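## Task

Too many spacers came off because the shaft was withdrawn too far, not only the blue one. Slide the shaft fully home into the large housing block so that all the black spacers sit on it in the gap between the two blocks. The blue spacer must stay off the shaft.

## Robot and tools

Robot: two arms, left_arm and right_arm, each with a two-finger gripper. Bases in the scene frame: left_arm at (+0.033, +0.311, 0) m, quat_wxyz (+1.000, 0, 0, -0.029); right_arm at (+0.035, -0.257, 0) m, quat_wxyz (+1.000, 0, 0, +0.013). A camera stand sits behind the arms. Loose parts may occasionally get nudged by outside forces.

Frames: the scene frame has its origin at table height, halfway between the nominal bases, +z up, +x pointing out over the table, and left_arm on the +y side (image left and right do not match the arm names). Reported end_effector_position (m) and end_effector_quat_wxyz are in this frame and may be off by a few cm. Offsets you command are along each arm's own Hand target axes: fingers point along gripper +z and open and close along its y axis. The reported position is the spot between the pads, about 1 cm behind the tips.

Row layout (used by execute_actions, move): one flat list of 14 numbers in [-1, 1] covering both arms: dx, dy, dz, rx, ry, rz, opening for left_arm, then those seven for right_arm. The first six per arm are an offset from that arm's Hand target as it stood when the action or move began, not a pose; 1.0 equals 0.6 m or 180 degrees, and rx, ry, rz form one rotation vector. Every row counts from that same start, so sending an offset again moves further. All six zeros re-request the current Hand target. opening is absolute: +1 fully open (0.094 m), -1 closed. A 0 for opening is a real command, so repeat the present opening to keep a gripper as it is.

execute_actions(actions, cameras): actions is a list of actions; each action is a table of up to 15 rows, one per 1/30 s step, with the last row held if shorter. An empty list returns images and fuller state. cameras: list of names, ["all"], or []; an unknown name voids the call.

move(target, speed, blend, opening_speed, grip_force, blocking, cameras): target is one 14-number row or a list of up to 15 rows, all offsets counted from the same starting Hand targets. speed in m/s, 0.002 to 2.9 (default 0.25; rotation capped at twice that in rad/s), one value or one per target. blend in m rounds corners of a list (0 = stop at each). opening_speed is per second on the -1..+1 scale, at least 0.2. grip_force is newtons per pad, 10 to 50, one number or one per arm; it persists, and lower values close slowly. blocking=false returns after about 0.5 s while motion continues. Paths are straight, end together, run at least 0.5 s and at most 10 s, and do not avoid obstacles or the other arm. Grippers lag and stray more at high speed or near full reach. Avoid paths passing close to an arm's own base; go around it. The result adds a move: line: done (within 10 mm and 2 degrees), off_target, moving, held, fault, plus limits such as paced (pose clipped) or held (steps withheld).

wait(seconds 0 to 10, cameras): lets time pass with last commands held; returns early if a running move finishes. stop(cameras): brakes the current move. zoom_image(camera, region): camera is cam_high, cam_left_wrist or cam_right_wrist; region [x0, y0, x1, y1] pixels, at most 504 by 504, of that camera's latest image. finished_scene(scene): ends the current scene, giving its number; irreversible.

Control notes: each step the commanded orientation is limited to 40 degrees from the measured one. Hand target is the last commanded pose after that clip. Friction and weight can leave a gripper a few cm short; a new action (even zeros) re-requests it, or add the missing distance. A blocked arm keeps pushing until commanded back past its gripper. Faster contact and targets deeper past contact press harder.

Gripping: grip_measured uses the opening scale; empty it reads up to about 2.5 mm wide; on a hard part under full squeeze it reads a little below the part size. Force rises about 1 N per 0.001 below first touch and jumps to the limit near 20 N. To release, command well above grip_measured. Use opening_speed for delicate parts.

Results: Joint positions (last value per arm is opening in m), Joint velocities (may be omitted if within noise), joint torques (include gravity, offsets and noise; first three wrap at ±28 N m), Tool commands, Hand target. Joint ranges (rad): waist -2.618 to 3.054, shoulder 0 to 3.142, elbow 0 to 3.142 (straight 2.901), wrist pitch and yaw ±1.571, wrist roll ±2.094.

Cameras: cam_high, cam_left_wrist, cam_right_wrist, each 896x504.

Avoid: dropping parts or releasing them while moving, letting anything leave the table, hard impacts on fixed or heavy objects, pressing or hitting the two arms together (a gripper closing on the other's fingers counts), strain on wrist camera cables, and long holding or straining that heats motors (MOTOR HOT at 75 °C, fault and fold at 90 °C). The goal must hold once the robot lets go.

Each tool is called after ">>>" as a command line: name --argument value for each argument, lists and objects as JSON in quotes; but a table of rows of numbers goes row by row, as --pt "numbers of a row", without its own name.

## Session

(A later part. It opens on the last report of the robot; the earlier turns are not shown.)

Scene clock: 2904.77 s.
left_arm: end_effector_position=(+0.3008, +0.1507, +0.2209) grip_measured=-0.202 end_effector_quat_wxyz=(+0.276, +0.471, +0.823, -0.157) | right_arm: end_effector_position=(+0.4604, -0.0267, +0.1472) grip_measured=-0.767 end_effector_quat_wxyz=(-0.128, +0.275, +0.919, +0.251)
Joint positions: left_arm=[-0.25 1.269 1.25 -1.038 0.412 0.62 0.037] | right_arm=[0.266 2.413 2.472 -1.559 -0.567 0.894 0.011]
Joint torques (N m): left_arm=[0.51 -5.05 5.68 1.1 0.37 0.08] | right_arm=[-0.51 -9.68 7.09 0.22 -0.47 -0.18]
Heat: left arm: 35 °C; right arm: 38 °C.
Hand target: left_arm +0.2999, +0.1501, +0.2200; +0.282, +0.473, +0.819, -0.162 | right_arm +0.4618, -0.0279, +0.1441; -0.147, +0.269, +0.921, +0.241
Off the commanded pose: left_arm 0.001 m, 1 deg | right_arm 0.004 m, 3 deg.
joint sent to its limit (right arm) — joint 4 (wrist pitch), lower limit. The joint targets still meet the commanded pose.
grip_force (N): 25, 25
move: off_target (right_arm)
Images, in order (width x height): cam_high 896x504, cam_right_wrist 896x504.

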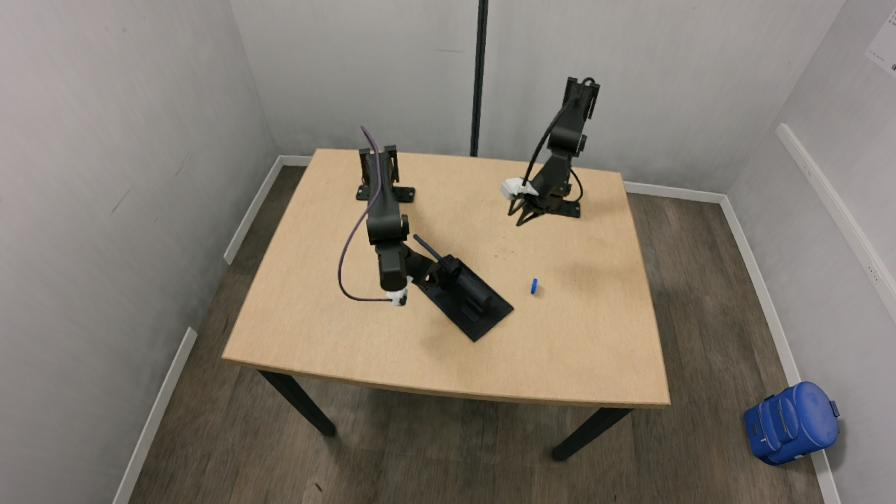

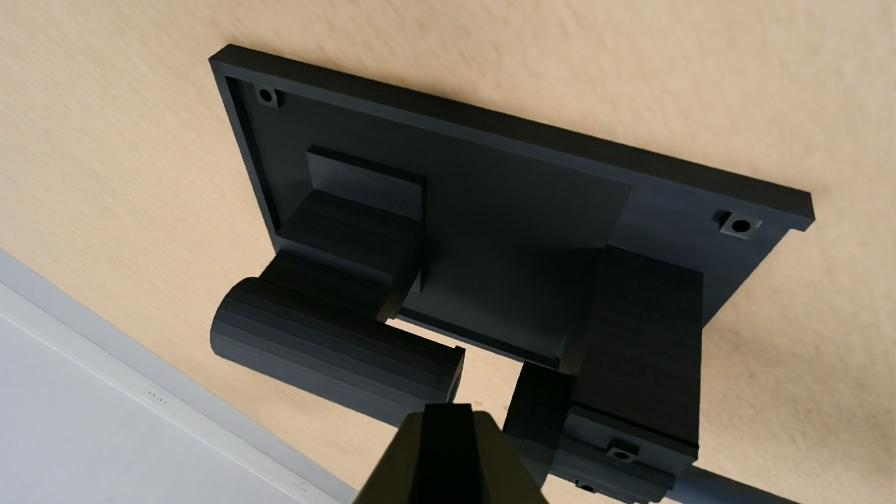

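>>> move --target '[0.2125,0.0550,-0.2080,0,0,0,-0.2,0,0,0,0,0,0,-0.85]' --speed 0.3 --cameras '[]'

>>> move --pt "0 0 0 0 0 0 -0.2 0.1252 -0.0220 -0.0812 0.089 -0.0221 -0.2269 -0.85" --pt "0 0 0 0 0 0 -0.2 0.2968 -0.0597 0.1602 0.1780 -0.0442 -0.4538 -0.85" --speed 0.18 --blend '[0.02,0]' --cameras '["cam_high","cam_right_wrist"]'

Scene clock: 2961.30 s.
left_arm: end_effector_position=(+0.2405, +0.3238, +0.2282) grip_measured=-0.202 end_effector_quat_wxyz=(+0.286, +0.451, +0.838, -0.109) | right_arm: end_effector_position=(+0.4603, -0.0267, +0.1472) grip_measured=-0.767 end_effector_quat_wxyz=(-0.128, +0.275, +0.919, +0.251)
Joint positions: left_arm=[0.642 1.187 1.274 -1.565 0.616 1.541 0.037] | right_arm=[0.266 2.413 2.472 -1.56 -0.567 0.894 0.011]
Joint torques (N m): left_arm=[0.17 -3.85 8.25 0.19 0.56 0.11] | right_arm=[-0.5 -9.69 7.1 0.24 -0.47 -0.18]
Heat: left arm: 35 °C; right arm: 42 °C.
Hand target: left_arm +0.2397, +0.3201, +0.2400; +0.282, +0.473, +0.819, -0.162 | right_arm +0.4618, -0.0279, +0.1441; -0.147, +0.269, +0.921, +0.241
Off the commanded pose: left_arm 0.012 m, 7 deg | right_arm 0.004 m, 3 deg.
joint sent to its limit (left arm) — joint 4 (wrist pitch), lower limit. The joint targets are off in orientation, not in position.
joint sent to its limit (right arm) — joint 4 (wrist pitch), lower limit. The joint targets still meet the commanded pose.
grip_force (N): 25, 25
move: off_target (left_arm, right_arm)
No camera images: "cameras" was empty.

Scene clock: 2966.37 s.
left_arm: end_effector_position=(+0.2405, +0.3238, +0.2282) grip_measured=-0.202 end_effector_quat_wxyz=(+0.286, +0.451, +0.838, -0.108) | right_arm: end_effector_position=(+0.2812, +0.0723, +0.1128) grip_measured=-0.767 end_effector_quat_wxyz=(+0.021, -0.417, +0.908, +0.015)
Joint positions: left_arm=[0.642 1.187 1.274 -1.565 0.616 1.542 0.037] | right_arm=[0.897 2.069 1.878 -1.328 -0.007 0.061 0.011]
Joint torques (N m): left_arm=[0.17 -3.85 8.24 0.18 0.56 0.1] | right_arm=[-0.02 -11.71 4.12 0.51 0.15 -0.14]
Heat: left arm: 35 °C; right arm: 42 °C.
Hand target: left_arm +0.2398, +0.3201, +0.2400; +0.282, +0.473, +0.819, -0.162 | right_arm +0.2834, +0.0716, +0.1215; +0.040, -0.422, +0.905, +0.019
Off the commanded pose: left_arm 0.012 m, 7 deg | right_arm 0.009 m, 2 deg.
joint sent to its limit (left arm) — joint 4 (wrist pitch), lower limit. The joint targets are off in orientation, not in position.
grip_force (N): 25, 25
move: off_target (left_arm)
Images, in order (width x height): cam_high 896x504, cam_right_wrist 896x504.

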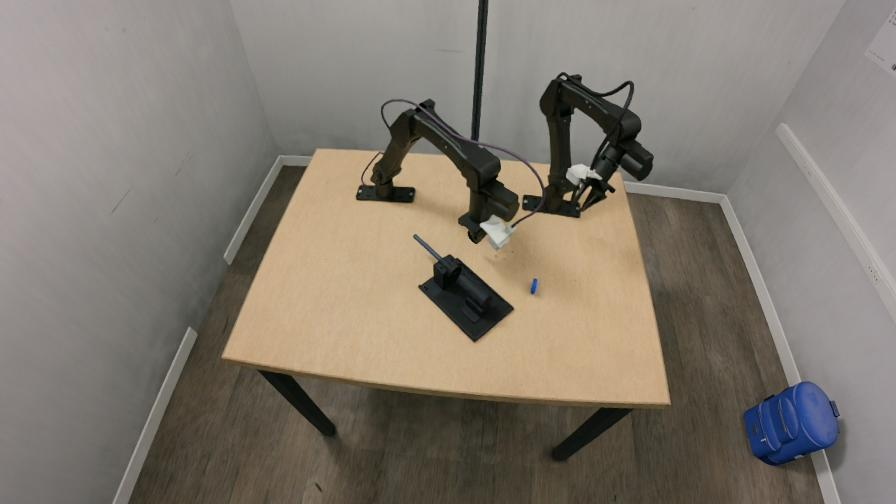

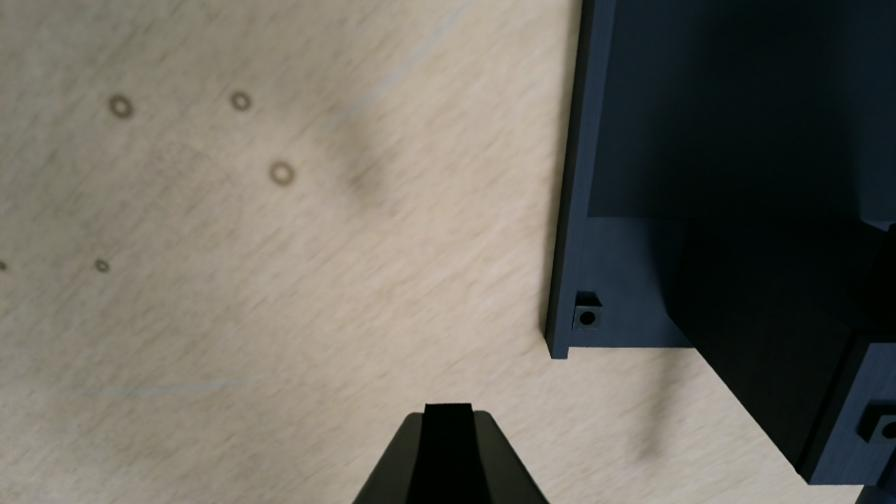

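>>> move --target '[0,0,0,0,0,0,-0.2,0.0081,0,0.0911,0,0,0,-0.85]' --speed 0.12 --cameras '["cam_right_wrist"]'

Scene clock: 2976.97 s.
left_arm: end_effector_position=(+0.2405, +0.3238, +0.2282) grip_measured=-0.202 end_effector_quat_wxyz=(+0.286, +0.451, +0.838, -0.108) | right_arm: end_effector_position=(+0.2811, +0.0720, +0.0644) grip_measured=-0.767 end_effector_quat_wxyz=(+0.029, -0.418, +0.908, +0.019)
Joint positions: left_arm=[0.642 1.187 1.274 -1.565 0.616 1.542 0.037] | right_arm=[0.897 2.061 1.673 -1.114 -0.006 0.061 0.011]
Joint torques (N m): left_arm=[0.17 -3.85 8.24 0.18 0.57 0.11] | right_arm=[-0.03 -10.22 4.14 0.56 0.13 -0.16]
Heat: left arm: 36 °C; right arm: 41 °C.
Hand target: left_arm +0.2398, +0.3201, +0.2400; +0.282, +0.473, +0.819, -0.162 | right_arm +0.2833, +0.0716, +0.0666; +0.040, -0.422, +0.905, +0.019
Off the commanded pose: left_arm 0.012 m, 7 deg | right_arm 0.003 m, 1 deg.
joint sent to its limit (left arm) — joint 4 (wrist pitch), lower limit. The joint targets are off in orientation, not in position.
grip_force (N): 25, 25
move: off_target (left_arm)
Images, in order (width x height): cam_right_wrist 896x504.

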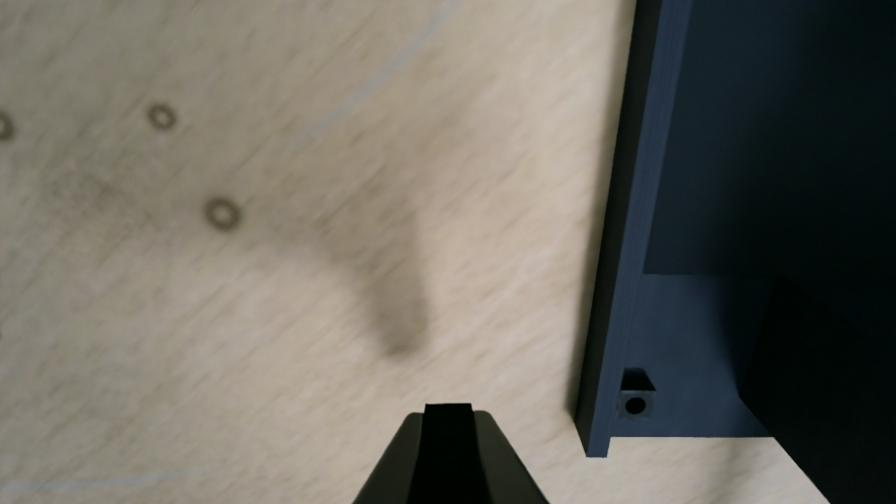

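>>> move --target '[0,0,0,0,0,0,-0.2,0.0015,0,0.0166,0,0,0,-0.85]' --speed 0.06 --cameras '["cam_right_wrist"]'

Scene clock: 2982.67 s.
left_arm: end_effector_position=(+0.2405, +0.3238, +0.2282) grip_measured=-0.202 end_effector_quat_wxyz=(+0.286, +0.451, +0.838, -0.108) | right_arm: end_effector_position=(+0.2813, +0.0723, +0.0570) grip_measured=-0.767 end_effector_quat_wxyz=(+0.031, -0.417, +0.908, +0.020)
Joint positions: left_arm=[0.642 1.187 1.274 -1.565 0.616 1.542 0.037] | right_arm=[0.897 2.061 1.642 -1.077 -0.006 0.061 0.011]
Joint torques (N m): left_arm=[0.18 -3.85 8.25 0.18 0.57 0.1] | right_arm=[-0.02 -9.72 4.12 0.58 0.13 -0.15]
Heat: left arm: 37 °C; right arm: 42 °C.
Hand target: left_arm +0.2398, +0.3201, +0.2400; +0.282, +0.473, +0.819, -0.162 | right_arm +0.2833, +0.0716, +0.0566; +0.040, -0.422, +0.905, +0.019
Off the commanded pose: left_arm 0.012 m, 7 deg | right_arm 0.002 m, 1 deg.
joint sent to its limit (left arm) — joint 4 (wrist pitch), lower limit. The joint targets are off in orientation, not in position.
grip_force (N): 25, 25
move: off_target (left_arm)
Images, in order (width x height): cam_right_wrist 896x504.

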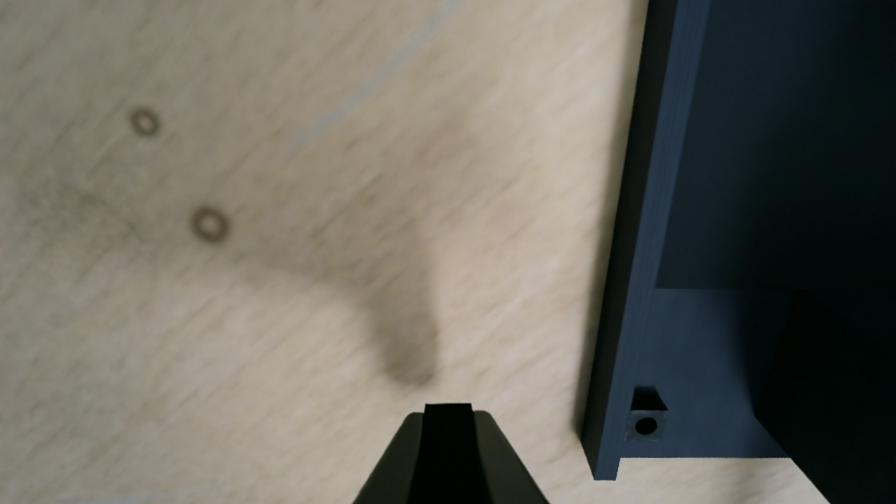

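>>> move --target '[0,0,0,0,0,0,-0.2,0.0007,0,0.0083,0,0,0,-0.85]' --speed 0.04 --cameras '[]'

>>> move --target '[0,0,0,0,0,0,-0.2,0.0004,0,0.005,0,0,0,-0.85]' --speed 0.04 --cameras '["cam_right_wrist"]'

Scene clock: 2992.27 s.
left_arm: end_effector_position=(+0.2405, +0.3238, +0.2282) grip_measured=-0.202 end_effector_quat_wxyz=(+0.286, +0.451, +0.838, -0.108) | right_arm: end_effector_position=(+0.2814, +0.0725, +0.0534) grip_measured=-0.767 end_effector_quat_wxyz=(+0.033, -0.417, +0.908, +0.021)
Joint positions: left_arm=[0.642 1.187 1.274 -1.565 0.616 1.542 0.037] | right_arm=[0.897 2.061 1.628 -1.06 -0.006 0.061 0.011]
Joint torques (N m): left_arm=[0.17 -3.85 8.25 0.18 0.57 0.1] | right_arm=[-0.02 -9.43 4.11 0.6 0.13 -0.15]
Heat: left arm: 37 °C; right arm: 42 °C.
Hand target: left_arm +0.2398, +0.3201, +0.2400; +0.282, +0.473, +0.819, -0.162 | right_arm +0.2833, +0.0715, +0.0516; +0.040, -0.422, +0.905, +0.018
Off the commanded pose: left_arm 0.012 m, 7 deg | right_arm 0.003 m, 1 deg.
joint sent to its limit (left arm) — joint 4 (wrist pitch), lower limit. The joint targets are off in orientation, not in position.
grip_force (N): 25, 25
move: off_target (left_arm)
No camera images: "cameras" was empty.

Scene clock: 2993.00 s.
left_arm: end_effector_position=(+0.2405, +0.3238, +0.2282) grip_measured=-0.202 end_effector_quat_wxyz=(+0.286, +0.451, +0.838, -0.108) | right_arm: end_effector_position=(+0.2815, +0.0725, +0.0513) grip_measured=-0.767 end_effector_quat_wxyz=(+0.034, -0.418, +0.908, +0.022)
Joint positions: left_arm=[0.642 1.187 1.274 -1.565 0.616 1.542 0.037] | right_arm=[0.897 2.061 1.619 -1.049 -0.006 0.061 0.011]
Joint torques (N m): left_arm=[0.17 -3.85 8.24 0.18 0.56 0.11] | right_arm=[-0.02 -9.26 4.15 0.56 0.13 -0.15]
Heat: left arm: 37 °C; right arm: 42 °C.
Hand target: left_arm +0.2398, +0.3201, +0.2400; +0.282, +0.473, +0.819, -0.162 | right_arm +0.2833, +0.0716, +0.0486; +0.040, -0.422, +0.905, +0.019
Off the commanded pose: left_arm 0.012 m, 7 deg | right_arm 0.003 m, 1 deg.
joint sent to its limit (left arm) — joint 4 (wrist pitch), lower limit. The joint targets are off in orientation, not in position.
grip_force (N): 25, 25
move: off_target (left_arm)
Images, in order (width x height): cam_right_wrist 896x504.

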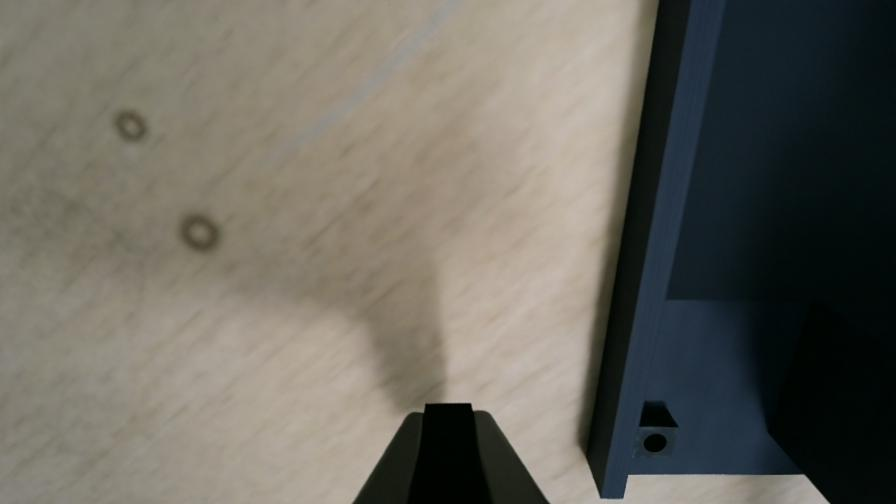

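>>> move --target '[0,0,0,0,0,0,-0.2,0.0004,0,0.005,0,0,0,-0.85]' --speed 0.04 --cameras '[]'

>>> move --target '[0,0,0,0,0,0,-0.2,0.0004,0,0.005,0,0,0,-0.85]' --speed 0.04 --cameras '["cam_right_wrist"]'

Scene clock: 3003.57 s.
left_arm: end_effector_position=(+0.2405, +0.3238, +0.2282) grip_measured=-0.202 end_effector_quat_wxyz=(+0.286, +0.451, +0.838, -0.108) | right_arm: end_effector_position=(+0.2816, +0.0727, +0.0493) grip_measured=-0.767 end_effector_quat_wxyz=(+0.035, -0.418, +0.908, +0.022)
Joint positions: left_arm=[0.642 1.187 1.274 -1.565 0.616 1.542 0.037] | right_arm=[0.897 2.061 1.61 -1.038 -0.006 0.061 0.011]
Joint torques (N m): left_arm=[0.17 -3.85 8.24 0.18 0.57 0.1] | right_arm=[-0.03 -9.02 4.12 0.6 0.13 -0.16]
Heat: left arm: 37 °C; right arm: 42 °C.
Hand target: left_arm +0.2398, +0.3201, +0.2400; +0.282, +0.473, +0.819, -0.162 | right_arm +0.2833, +0.0716, +0.0456; +0.040, -0.422, +0.905, +0.019
Off the commanded pose: left_arm 0.012 m, 7 deg | right_arm 0.004 m, 1 deg.
joint sent to its limit (left arm) — joint 4 (wrist pitch), lower limit. The joint targets are off in orientation, not in position.
grip_force (N): 25, 25
move: off_target (left_arm)
No camera images: "cameras" was empty.

Scene clock: 3004.30 s.
left_arm: end_effector_position=(+0.2405, +0.3238, +0.2282) grip_measured=-0.202 end_effector_quat_wxyz=(+0.286, +0.451, +0.838, -0.108) | right_arm: end_effector_position=(+0.2818, +0.0729, +0.0474) grip_measured=-0.767 end_effector_quat_wxyz=(+0.036, -0.418, +0.908, +0.023)
Joint positions: left_arm=[0.642 1.187 1.274 -1.565 0.616 1.542 0.037] | right_arm=[0.897 2.061 1.602 -1.027 -0.006 0.061 0.011]
Joint torques (N m): left_arm=[0.18 -3.85 8.25 0.17 0.56 0.1] | right_arm=[-0.03 -8.88 4.14 0.58 0.12 -0.16]
Heat: left arm: 37 °C; right arm: 42 °C.
Hand target: left_arm +0.2398, +0.3201, +0.2400; +0.282, +0.473, +0.819, -0.162 | right_arm +0.2834, +0.0716, +0.0426; +0.040, -0.422, +0.905, +0.019
Off the commanded pose: left_arm 0.012 m, 7 deg | right_arm 0.005 m, 1 deg.
joint sent to its limit (left arm) — joint 4 (wrist pitch), lower limit. The joint targets are off in orientation, not in position.
grip_force (N): 25, 25
move: off_target (left_arm)
Images, in order (width x height): cam_right_wrist 896x504.

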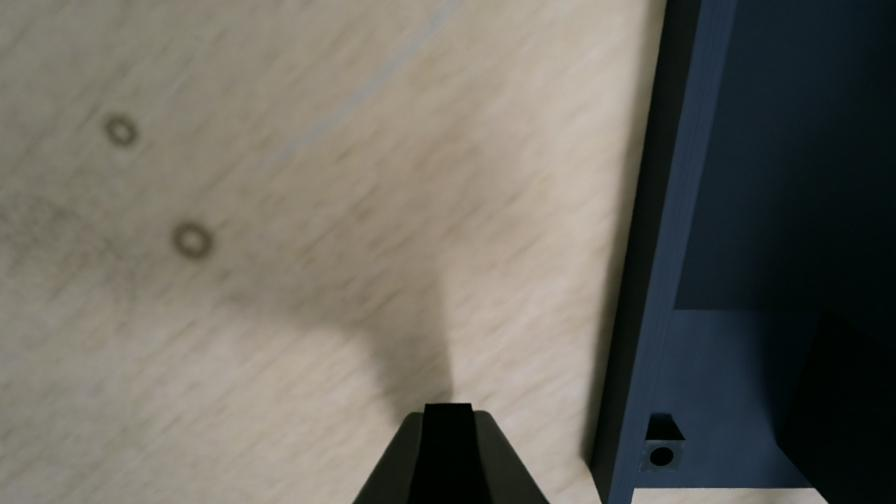

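>>> move --target '[0,0,0,0,0,0,-0.2,0.0004,0,0.005,0,0,0,-0.85]' --speed 0.04 --cameras '[]'

>>> move --target '[0,0,0,0,0,0,-0.2,0.0004,0,0.005,0,0,0,-0.85]' --speed 0.04 --cameras '["cam_right_wrist"]'

Scene clock: 3016.80 s.
left_arm: end_effector_position=(+0.2405, +0.3238, +0.2282) grip_measured=-0.202 end_effector_quat_wxyz=(+0.286, +0.451, +0.838, -0.108) | right_arm: end_effector_position=(+0.2819, +0.0731, +0.0454) grip_measured=-0.767 end_effector_quat_wxyz=(+0.037, -0.418, +0.908, +0.024)
Joint positions: left_arm=[0.642 1.187 1.274 -1.565 0.616 1.542 0.037] | right_arm=[0.897 2.061 1.594 -1.016 -0.006 0.061 0.011]
Joint torques (N m): left_arm=[0.17 -3.85 8.24 0.18 0.56 0.1] | right_arm=[-0.02 -8.68 4.14 0.61 0.12 -0.15]
Heat: left arm: 37 °C; right arm: 42 °C.
Hand target: left_arm +0.2398, +0.3201, +0.2400; +0.282, +0.473, +0.819, -0.162 | right_arm +0.2834, +0.0716, +0.0396; +0.040, -0.422, +0.905, +0.019
Off the commanded pose: left_arm 0.012 m, 7 deg | right_arm 0.006 m, 1 deg.
joint sent to its limit (left arm) — joint 4 (wrist pitch), lower limit. The joint targets are off in orientation, not in position.
grip_force (N): 25, 25
move: off_target (left_arm)
No camera images: "cameras" was empty.

Scene clock: 3017.53 s.
left_arm: end_effector_position=(+0.2405, +0.3238, +0.2282) grip_measured=-0.202 end_effector_quat_wxyz=(+0.286, +0.451, +0.838, -0.108) | right_arm: end_effector_position=(+0.2821, +0.0733, +0.0435) grip_measured=-0.767 end_effector_quat_wxyz=(+0.039, -0.418, +0.908, +0.024)
Joint positions: left_arm=[0.642 1.187 1.274 -1.565 0.616 1.542 0.037] | right_arm=[0.897 2.061 1.586 -1.005 -0.006 0.061 0.011]
Joint torques (N m): left_arm=[0.16 -3.85 8.24 0.17 0.56 0.1] | right_arm=[-0.02 -8.5 4.12 0.62 0.13 -0.15]
Heat: left arm: 37 °C; right arm: 42 °C.
Hand target: left_arm +0.2398, +0.3201, +0.2400; +0.282, +0.473, +0.819, -0.162 | right_arm +0.2834, +0.0717, +0.0366; +0.040, -0.422, +0.905, +0.019
Off the commanded pose: left_arm 0.012 m, 7 deg | right_arm 0.007 m, 1 deg.
joint sent to its limit (left arm) — joint 4 (wrist pitch), lower limit. The joint targets are off in orientation, not in position.
grip_force (N): 25, 25
move: off_target (left_arm)
Images, in order (width x height): cam_right_wrist 896x504.

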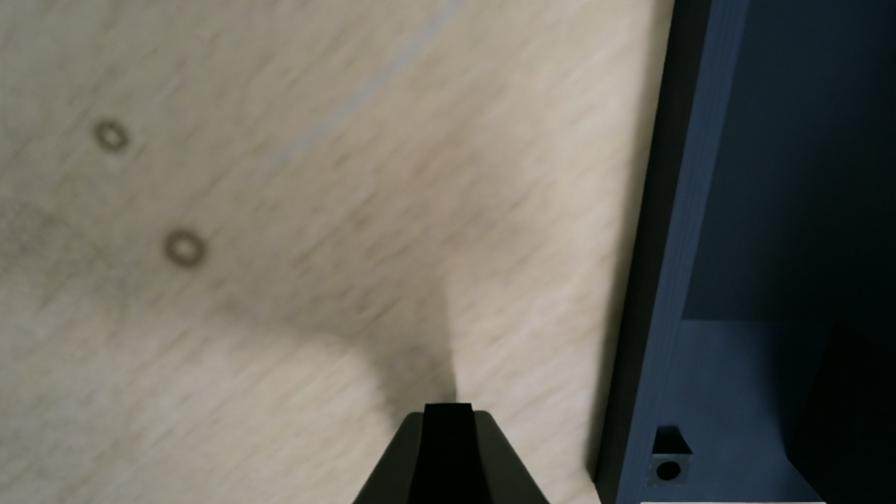

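>>> move --target '[0,0,0,0,0,0,-0.2,0.0011,0,0.0133,0,0,0,-0.85]' --speed 0.05 --cameras '["cam_right_wrist"]'

Scene clock: 3039.70 s.
left_arm: end_effector_position=(+0.2405, +0.3238, +0.2282) grip_measured=-0.202 end_effector_quat_wxyz=(+0.286, +0.451, +0.838, -0.108) | right_arm: end_effector_position=(+0.2826, +0.0740, +0.0388) grip_measured=-0.767 end_effector_quat_wxyz=(+0.042, -0.417, +0.907, +0.026)
Joint positions: left_arm=[0.642 1.187 1.274 -1.565 0.616 1.542 0.037] | right_arm=[0.897 2.061 1.566 -0.977 -0.006 0.061 0.011]
Joint torques (N m): left_arm=[0.18 -3.86 8.24 0.17 0.57 0.1] | right_arm=[-0.03 -7.92 4.08 0.65 0.13 -0.15]
Heat: left arm: 38 °C; right arm: 42 °C.
Hand target: left_arm +0.2398, +0.3201, +0.2400; +0.282, +0.473, +0.819, -0.162 | right_arm +0.2834, +0.0717, +0.0286; +0.040, -0.422, +0.905, +0.019
Off the commanded pose: left_arm 0.012 m, 7 deg | right_arm 0.010 m, 1 deg.
joint sent to its limit (left arm) — joint 4 (wrist pitch), lower limit. The joint targets are off in orientation, not in position.
grip_force (N): 25, 25
move: off_target (left_arm)
Images, in order (width x height): cam_right_wrist 896x504.

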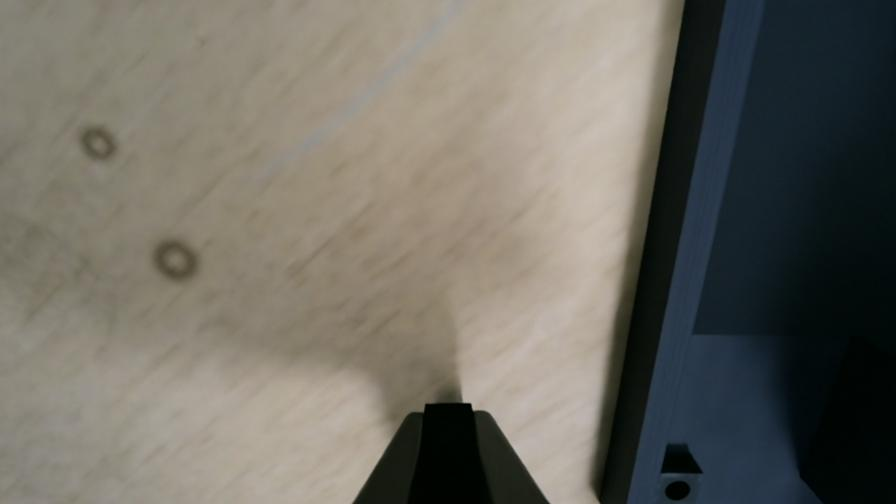

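>>> move --target '[0,0,0,0,0,0,-0.2,0.0011,0,0.0133,0,0,0,-0.85]' --speed 0.05 --cameras '["cam_right_wrist"]'

Scene clock: 3055.97 s.
left_arm: end_effector_position=(+0.2405, +0.3238, +0.2282) grip_measured=-0.202 end_effector_quat_wxyz=(+0.286, +0.451, +0.838, -0.108) | right_arm: end_effector_position=(+0.2827, +0.0741, +0.0358) grip_measured=-0.767 end_effector_quat_wxyz=(+0.044, -0.417, +0.907, +0.027)
Joint positions: left_arm=[0.642 1.187 1.274 -1.565 0.616 1.542 0.037] | right_arm=[0.897 2.061 1.554 -0.96 -0.006 0.061 0.011]
Joint torques (N m): left_arm=[0.17 -3.86 8.25 0.17 0.56 0.11] | right_arm=[-0.02 -7.34 3.52 0.75 0.12 -0.15]
Heat: left arm: 38 °C; right arm: 41 °C.
Hand target: left_arm +0.2398, +0.3201, +0.2400; +0.282, +0.473, +0.819, -0.162 | right_arm +0.2835, +0.0718, +0.0206; +0.040, -0.422, +0.905, +0.019
Off the commanded pose: left_arm 0.012 m, 7 deg | right_arm 0.015 m, 1 deg.
joint sent to its limit (left arm) — joint 4 (wrist pitch), lower limit. The joint targets are off in orientation, not in position.
grip_force (N): 25, 25
move: off_target (left_arm, right_arm)
Images, in order (width x height): cam_right_wrist 896x504.

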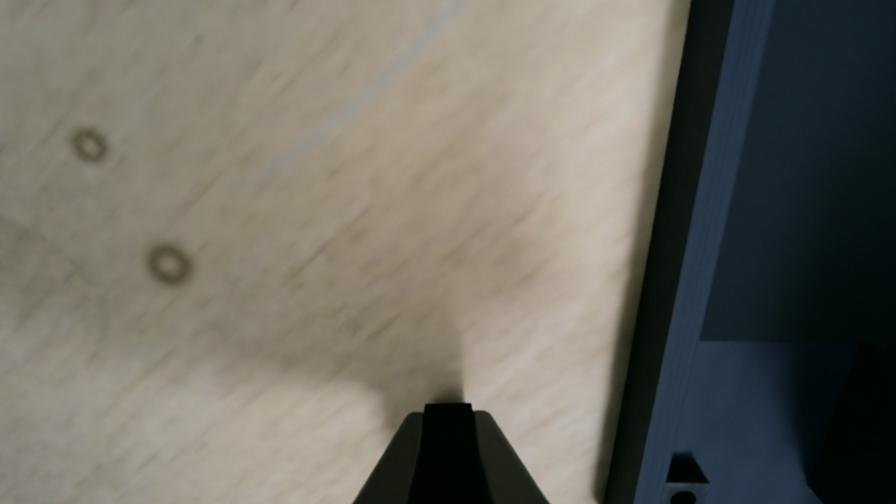

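>>> move --pt "0 0 0 0 0 0 -0.2 -0.0014 0 -0.0183 0 0 0 -0.85" --pt "0 0 0 0 0 0 -0.2 -0.0014 0 -0.0183 0 0 0 -0.5" --speed 0.05 --opening_speed 0.4 --cameras '["cam_right_wrist","cam_high"]'

>>> zoom_image --camera "cam_high" --region '[400, 170, 560, 310]'

Scene clock: 3069.97 s.
left_arm: end_effector_position=(+0.2405, +0.3238, +0.2282) grip_measured=-0.202 end_effector_quat_wxyz=(+0.286, +0.451, +0.838, -0.108) | right_arm: end_effector_position=(+0.2826, +0.0740, +0.0358) grip_measured=-0.503 end_effector_quat_wxyz=(+0.044, -0.417, +0.907, +0.027)
Joint positions: left_arm=[0.642 1.187 1.274 -1.565 0.616 1.542 0.037] | right_arm=[0.897 2.061 1.554 -0.961 -0.006 0.061 0.023]
Joint torques (N m): left_arm=[0.17 -3.85 8.25 0.18 0.56 0.1] | right_arm=[-0.03 -8.12 5.55 0.41 0.12 -0.15]
Heat: left arm: 38 °C; right arm: 41 °C.
Hand target: left_arm +0.2398, +0.3201, +0.2400; +0.282, +0.473, +0.819, -0.162 | right_arm +0.2834, +0.0717, +0.0316; +0.040, -0.422, +0.905, +0.019
Off the commanded pose: left_arm 0.012 m, 7 deg | right_arm 0.005 m, 1 deg.
joint sent to its limit (left arm) — joint 4 (wrist pitch), lower limit. The joint targets are off in orientation, not in position.
grip_force (N): 25, 25
move: off_target (left_arm)
Images, in order (width x height): cam_high 896x504, cam_right_wrist 896x504.

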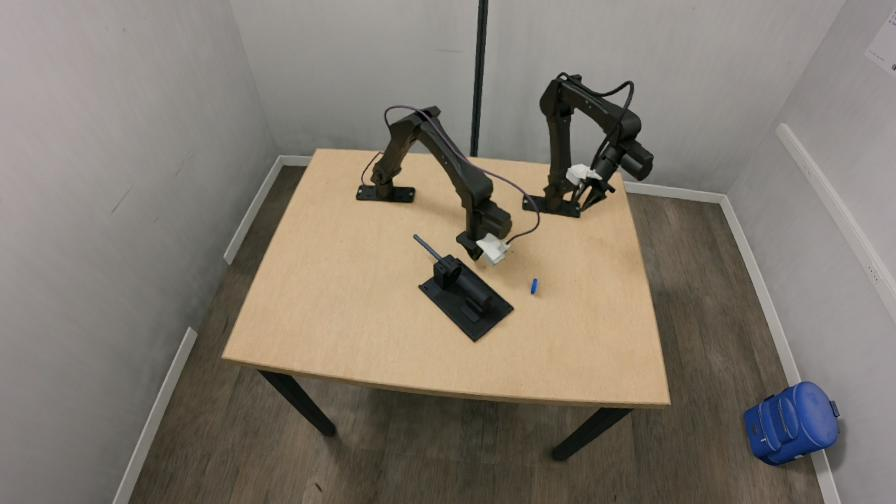

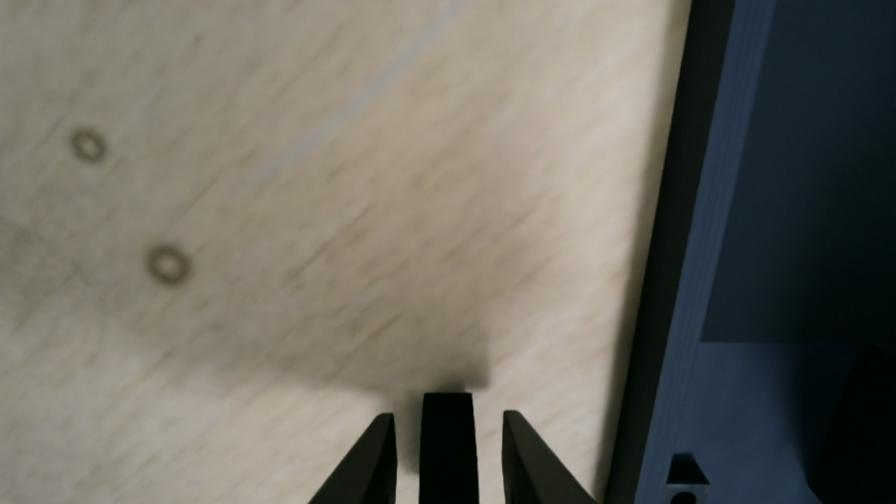

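Scaled by 3.150 from the camera's 896x504 image, which has a finer 1280x720 frame.

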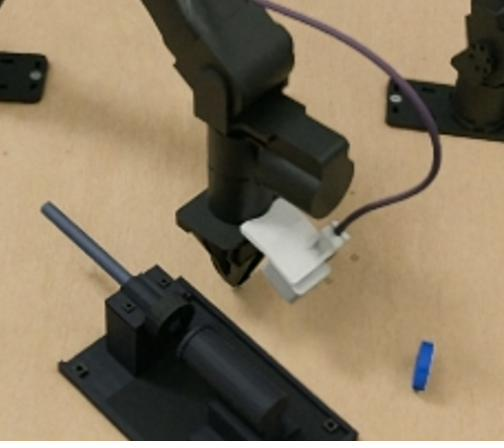

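>>> move --pt "0 0 0 0 0 0 -0.2 0 0 0 0 0 0 -0.35" --pt "0 0 0 0 0 0 -0.2 0 0 -0.15 0 0 0 -0.35" --speed 0.1 --opening_speed 0.5 --cameras '["cam_right_wrist"]'

Scene clock: 3078.70 s.
left_arm: end_effector_position=(+0.2405, +0.3238, +0.2282) grip_measured=-0.202 end_effector_quat_wxyz=(+0.286, +0.451, +0.838, -0.108) | right_arm: end_effector_position=(+0.2747, +0.0636, +0.1046) grip_measured=-0.353 end_effector_quat_wxyz=(+0.021, -0.418, +0.908, +0.015)
Joint positions: left_arm=[0.642 1.187 1.274 -1.565 0.616 1.542 0.037] | right_arm=[0.897 2.023 1.778 -1.276 -0.006 0.061 0.03]
Joint torques (N m): left_arm=[0.17 -3.85 8.24 0.18 0.56 0.1] | right_arm=[0.06 -10.59 7.68 0.27 0.12 -0.13]
Heat: left arm: 38 °C; right arm: 41 °C.
Hand target: left_arm +0.2398, +0.3201, +0.2400; +0.282, +0.473, +0.819, -0.162 | right_arm +0.2782, +0.0656, +0.1211; +0.040, -0.422, +0.905, +0.019
Off the commanded pose: left_arm 0.012 m, 7 deg | right_arm 0.017 m, 2 deg.
joint sent to its limit (left arm) — joint 4 (wrist pitch), lower limit. The joint targets are off in orientation, not in position.
grip_force (N): 25, 25
move: off_target (left_arm, right_arm)
Images, in order (width x height): cam_right_wrist 896x504.

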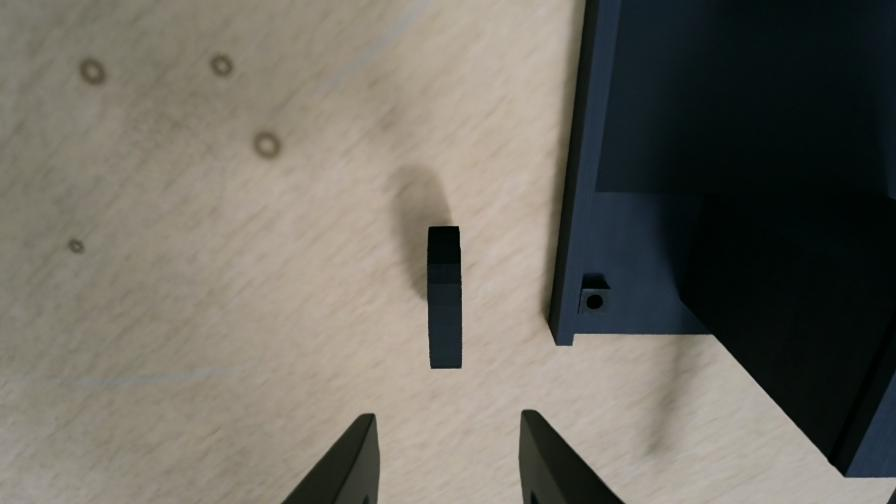

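>>> move --pt "0 0 0 0 0 0 -0.2 -0.0074 0 -0.0829 0 0 0 -0.6" --pt "0 0 0 0 0 0 -0.2 0.2698 -0.1995 -0.1227 0 0 0 -0.9" --speed 0.3 --blend '[0.02,0]' --cameras '["cam_high"]'

>>> move --target '[-0.2265,-0.1665,0.4090,-0.0266,0.1988,-0.0744,0.5,0,0,0,0,0,0,-0.9]' --speed 0.25 --cameras '["cam_left_wrist"]'

Scene clock: 3155.90 s.
left_arm: end_effector_position=(+0.2405, +0.3238, +0.2282) grip_measured=-0.202 end_effector_quat_wxyz=(+0.286, +0.451, +0.838, -0.108) | right_arm: end_effector_position=(+0.2691, -0.1381, +0.1833) grip_measured=-0.897 end_effector_quat_wxyz=(+0.049, -0.419, +0.907, +0.011)
Joint positions: left_arm=[0.642 1.187 1.274 -1.565 0.616 1.542 0.037] | right_arm=[0.425 1.46 1.426 -1.438 -0.021 -0.414 0.005]
Joint torques (N m): left_arm=[0.18 -3.85 8.25 0.18 0.56 0.1] | right_arm=[-0.42 -4.79 3.93 0.36 -0.19 -0.15]
Heat: left arm: 38 °C; right arm: 39 °C.
Hand target: left_arm +0.2398, +0.3201, +0.2400; +0.282, +0.473, +0.819, -0.162 | right_arm +0.2622, -0.1399, +0.1803; +0.040, -0.422, +0.905, +0.018
Off the commanded pose: left_arm 0.012 m, 7 deg | right_arm 0.008 m, 1 deg.
joint sent to its limit (left arm) — joint 4 (wrist pitch), lower limit. The joint targets are off in orientation, not in position.
grip_force (N): 25, 25
move: off_target (left_arm)
Images, in order (width x height): cam_high 896x504.

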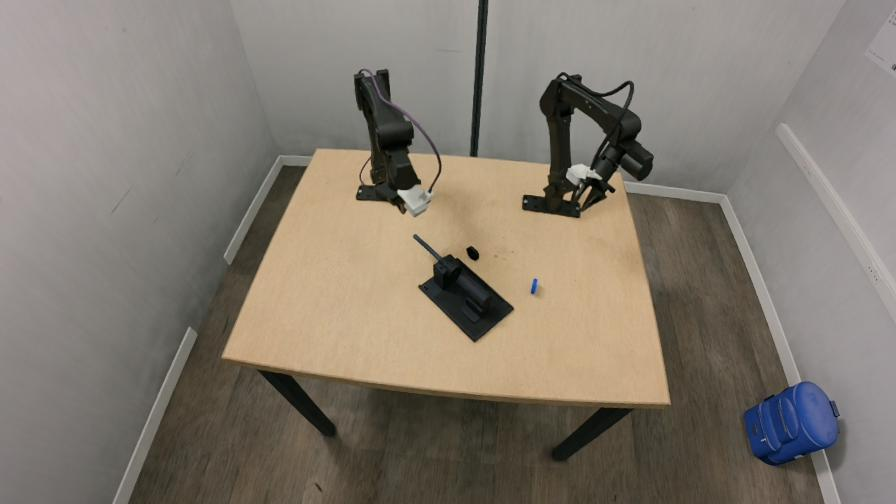

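Scene clock: 3158.10 s.
left_arm: end_effector_position=(+0.2773, +0.0501, +0.1230) grip_measured=+0.498 end_effector_quat_wxyz=(+0.007, +0.395, +0.919, -0.006) | right_arm: end_effector_position=(+0.2691, -0.1381, +0.1833) grip_measured=-0.897 end_effector_quat_wxyz=(+0.049, -0.419, +0.907, +0.011)
Joint positions: left_arm=[-0.761 1.88 1.654 -1.326 0.005 -0.008 0.07] | right_arm=[0.425 1.46 1.426 -1.438 -0.021 -0.414 0.005]
Joint torques (N m): left_arm=[0.12 -9.07 9.42 0.09 -0.04 -0.1] | right_arm=[-0.44 -4.81 3.93 0.36 -0.19 -0.16]
Heat: left arm: 38 °C; right arm: 39 °C.
Hand target: left_arm +0.2824, +0.0467, +0.1300; +0.016, +0.391, +0.920, -0.007 | right_arm +0.2622, -0.1399, +0.1803; +0.040, -0.422, +0.905, +0.018
Off the commanded pose: left_arm 0.009 m, 1 deg | right_arm 0.008 m, 1 deg.
grip_force (N): 25, 25
move: done
Images, in order (width x height): cam_left_wrist 896x504.

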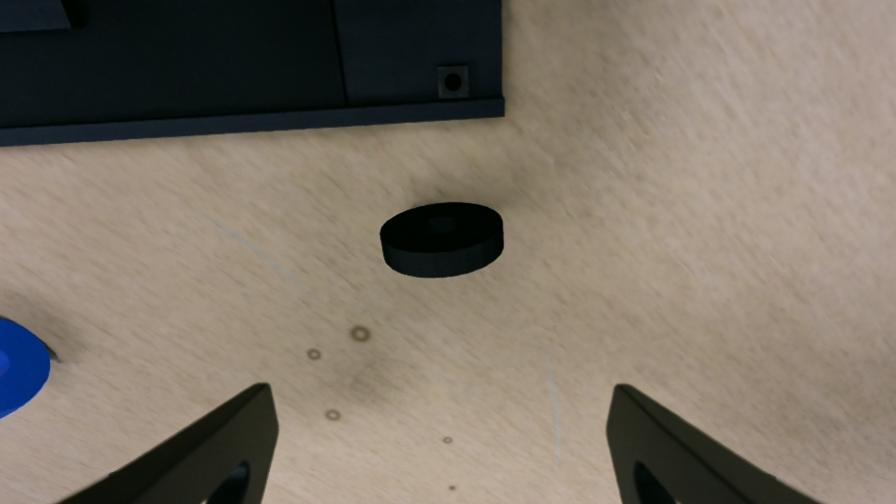

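>>> move --target '[0.0068,0.0038,0.113,0,0,0,0.5,0,0,0,0,0,0,-0.9]' --speed 0.15 --cameras '["cam_left_wrist"]'

Scene clock: 3180.57 s.
left_arm: end_effector_position=(+0.2799, +0.0472, +0.0676) grip_measured=+0.498 end_effector_quat_wxyz=(+0.016, +0.395, +0.919, -0.010) | right_arm: end_effector_position=(+0.2691, -0.1381, +0.1833) grip_measured=-0.897 end_effector_quat_wxyz=(+0.049, -0.419, +0.907, +0.011)
Joint positions: left_arm=[-0.761 1.897 1.455 -1.092 0.005 -0.008 0.07] | right_arm=[0.425 1.46 1.426 -1.438 -0.021 -0.414 0.005]
Joint torques (N m): left_arm=[0.64 -9.1 5.38 0.39 -0.04 -0.02] | right_arm=[-0.44 -4.79 3.92 0.37 -0.2 -0.15]
Heat: left arm: 37 °C; right arm: 39 °C.
Hand target: left_arm +0.2828, +0.0495, +0.0621; +0.016, +0.391, +0.920, -0.007 | right_arm +0.2622, -0.1399, +0.1803; +0.040, -0.422, +0.905, +0.018
Off the commanded pose: left_arm 0.007 m, 1 deg | right_arm 0.008 m, 1 deg.
grip_force (N): 25, 25
move: done
Images, in order (width x height): cam_left_wrist 896x504.

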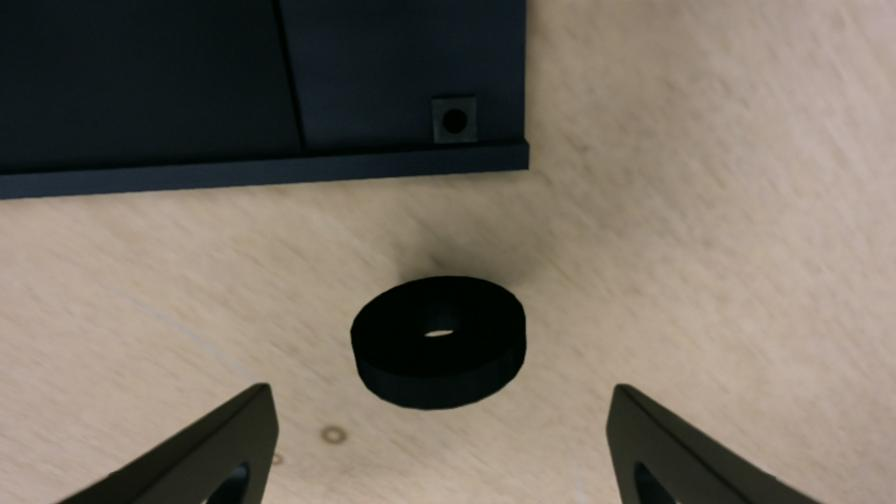

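>>> move --target '[0.0055,0.0045,0.055,0,0,0,0.5,0,0,0,0,0,0,-0.9]' --speed 0.12 --cameras '["cam_left_wrist"]'

Scene clock: 3197.63 s.
left_arm: end_effector_position=(+0.2768, +0.0552, +0.0362) grip_measured=+0.498 end_effector_quat_wxyz=(+0.006, +0.391, +0.920, -0.005) | right_arm: end_effector_position=(+0.2691, -0.1381, +0.1833) grip_measured=-0.897 end_effector_quat_wxyz=(+0.049, -0.419, +0.907, +0.011)
Joint positions: left_arm=[-0.751 1.919 1.356 -0.993 0.005 -0.006 0.07] | right_arm=[0.425 1.46 1.426 -1.438 -0.021 -0.414 0.005]
Joint torques (N m): left_arm=[0.53 -8.61 5.14 0.59 -0.04 0.04] | right_arm=[-0.43 -4.81 3.9 0.36 -0.19 -0.15]
Heat: left arm: 36 °C; right arm: 38 °C.
Hand target: left_arm +0.2833, +0.0530, +0.0290; +0.016, +0.391, +0.920, -0.007 | right_arm +0.2622, -0.1399, +0.1803; +0.040, -0.422, +0.905, +0.018
Off the commanded pose: left_arm 0.010 m, 1 deg | right_arm 0.008 m, 1 deg.
grip_force (N): 25, 25
move: done
Images, in order (width x height): cam_left_wrist 896x504.

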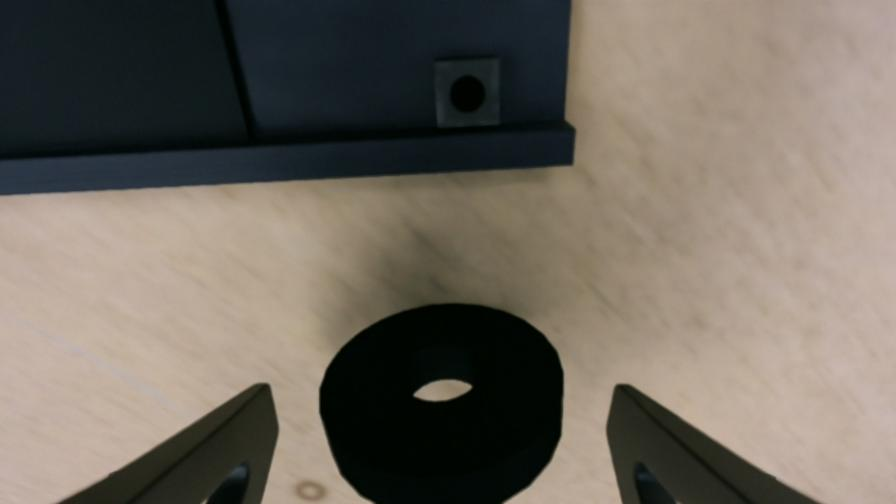

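>>> move --target '[-0.015,0,0.003,0,0,0,0.5,0,0,0,0,0,0,-0.9]' --speed 0.08 --cameras '["cam_left_wrist"]'

Scene clock: 3223.20 s.
left_arm: end_effector_position=(+0.2736, +0.0586, +0.0317) grip_measured=+0.498 end_effector_quat_wxyz=(-0.007, +0.391, +0.920, +0.000) | right_arm: end_effector_position=(+0.2691, -0.1381, +0.1833) grip_measured=-0.897 end_effector_quat_wxyz=(+0.049, -0.419, +0.907, +0.011)
Joint positions: left_arm=[-0.751 1.933 1.356 -1.007 0.005 -0.006 0.07] | right_arm=[0.425 1.46 1.426 -1.438 -0.021 -0.414 0.005]
Joint torques (N m): left_arm=[0.51 -7.13 8.29 0.6 -0.04 0.04] | right_arm=[-0.43 -4.78 3.92 0.36 -0.2 -0.16]
Heat: left arm: 35 °C; right arm: 38 °C.
Hand target: left_arm +0.2896, +0.0464, +0.0275; +0.016, +0.391, +0.920, -0.007 | right_arm +0.2622, -0.1399, +0.1803; +0.040, -0.422, +0.905, +0.018
Off the commanded pose: left_arm 0.020 m, 3 deg | right_arm 0.008 m, 1 deg.
grip_force (N): 25, 25
move: off_target (left_arm)
Images, in order (width x height): cam_left_wrist 896x504.

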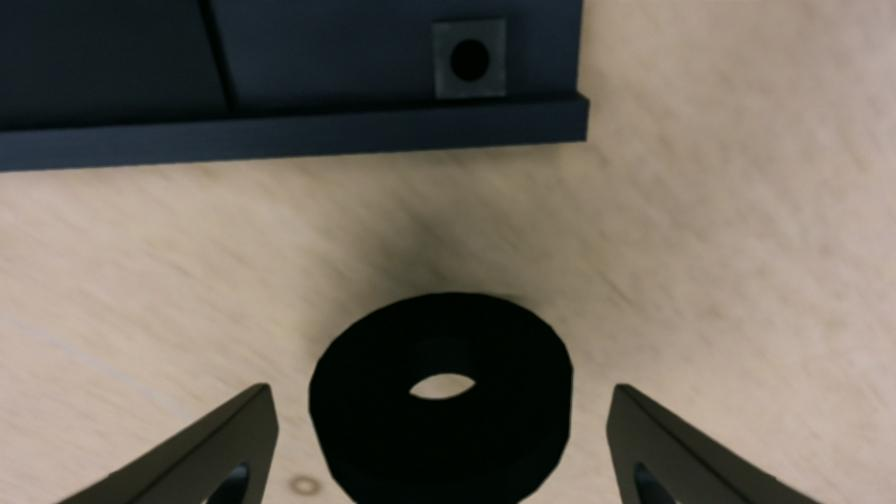

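>>> move --pt "-0.0015 0 -0.045 0 0 0 0.5 0 0 0 0 0 0 -0.9" --pt "-0.0014 -0.0005 0.0058 0 0 0 0.5 0 0 0 0 0 0 -0.9" --speed 0.1 --cameras '["cam_left_wrist"]'

Scene clock: 3237.63 s.
left_arm: end_effector_position=(+0.2929, +0.0383, +0.0399) grip_measured=+0.498 end_effector_quat_wxyz=(+0.033, +0.391, +0.920, -0.017) | right_arm: end_effector_position=(+0.2691, -0.1381, +0.1833) grip_measured=-0.897 end_effector_quat_wxyz=(+0.049, -0.419, +0.907, +0.011)
Joint positions: left_arm=[-0.751 1.946 1.406 -0.956 0.005 -0.006 0.07] | right_arm=[0.425 1.46 1.426 -1.438 -0.021 -0.414 0.005]
Joint torques (N m): left_arm=[0.44 -7.79 4.4 0.39 -0.03 0.03] | right_arm=[-0.43 -4.79 3.92 0.36 -0.19 -0.16]
Heat: left arm: 36 °C; right arm: 37 °C.
Hand target: left_arm +0.2900, +0.0455, +0.0240; +0.016, +0.391, +0.920, -0.007 | right_arm +0.2622, -0.1399, +0.1803; +0.040, -0.422, +0.905, +0.018
Off the commanded pose: left_arm 0.018 m, 2 deg | right_arm 0.008 m, 1 deg.
grip_force (N): 25, 25
move: off_target (left_arm)
Images, in order (width x height): cam_left_wrist 896x504.

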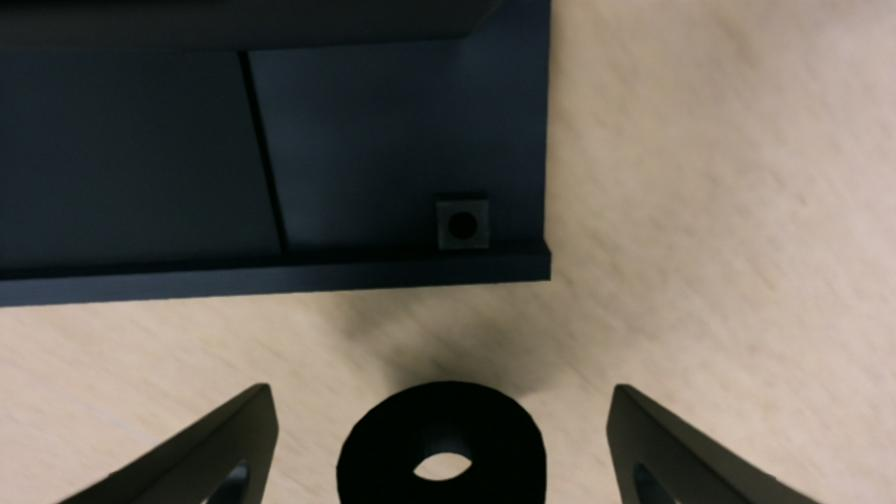

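>>> move --target '[0.0228,0,0.0143,0,0,0,0.5,0,0,0,0,0,0,-0.9]' --speed 0.08 --cameras '["cam_left_wrist"]'

Scene clock: 3247.10 s.
left_arm: end_effector_position=(+0.2946, +0.0365, +0.0342) grip_measured=+0.498 end_effector_quat_wxyz=(+0.056, +0.390, +0.919, -0.027) | right_arm: end_effector_position=(+0.2691, -0.1381, +0.1833) grip_measured=-0.897 end_effector_quat_wxyz=(+0.049, -0.419, +0.907, +0.011)
Joint positions: left_arm=[-0.751 1.918 1.339 -0.867 0.005 -0.006 0.07] | right_arm=[0.425 1.46 1.426 -1.438 -0.021 -0.414 0.005]
Joint torques (N m): left_arm=[0.4 -8.1 3.15 0.14 -0.04 0.03] | right_arm=[-0.44 -4.79 3.9 0.37 -0.19 -0.16]
Heat: left arm: 35 °C; right arm: 37 °C.
Hand target: left_arm +0.2807, +0.0552, +0.0150; +0.016, +0.391, +0.920, -0.007 | right_arm +0.2622, -0.1399, +0.1803; +0.040, -0.422, +0.905, +0.018
Off the commanded pose: left_arm 0.030 m, 5 deg | right_arm 0.008 m, 1 deg.
grip_force (N): 25, 25
move: off_target (left_arm)
Images, in order (width x height): cam_left_wrist 896x504.

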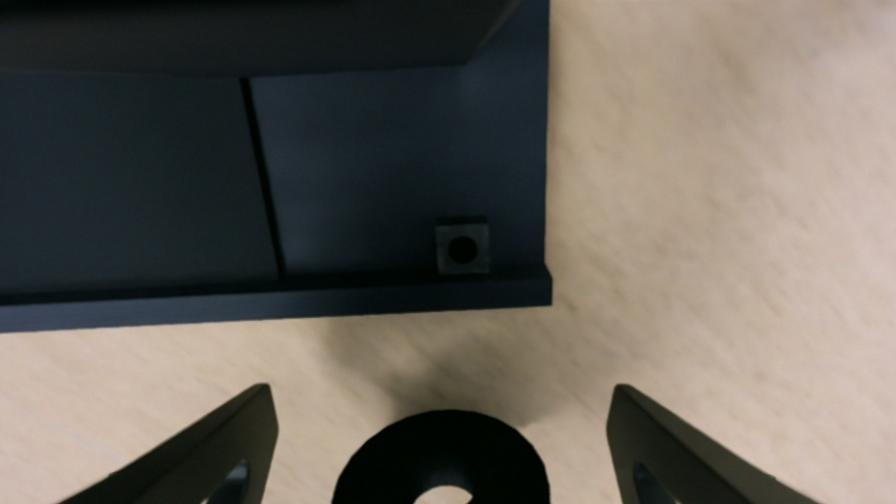

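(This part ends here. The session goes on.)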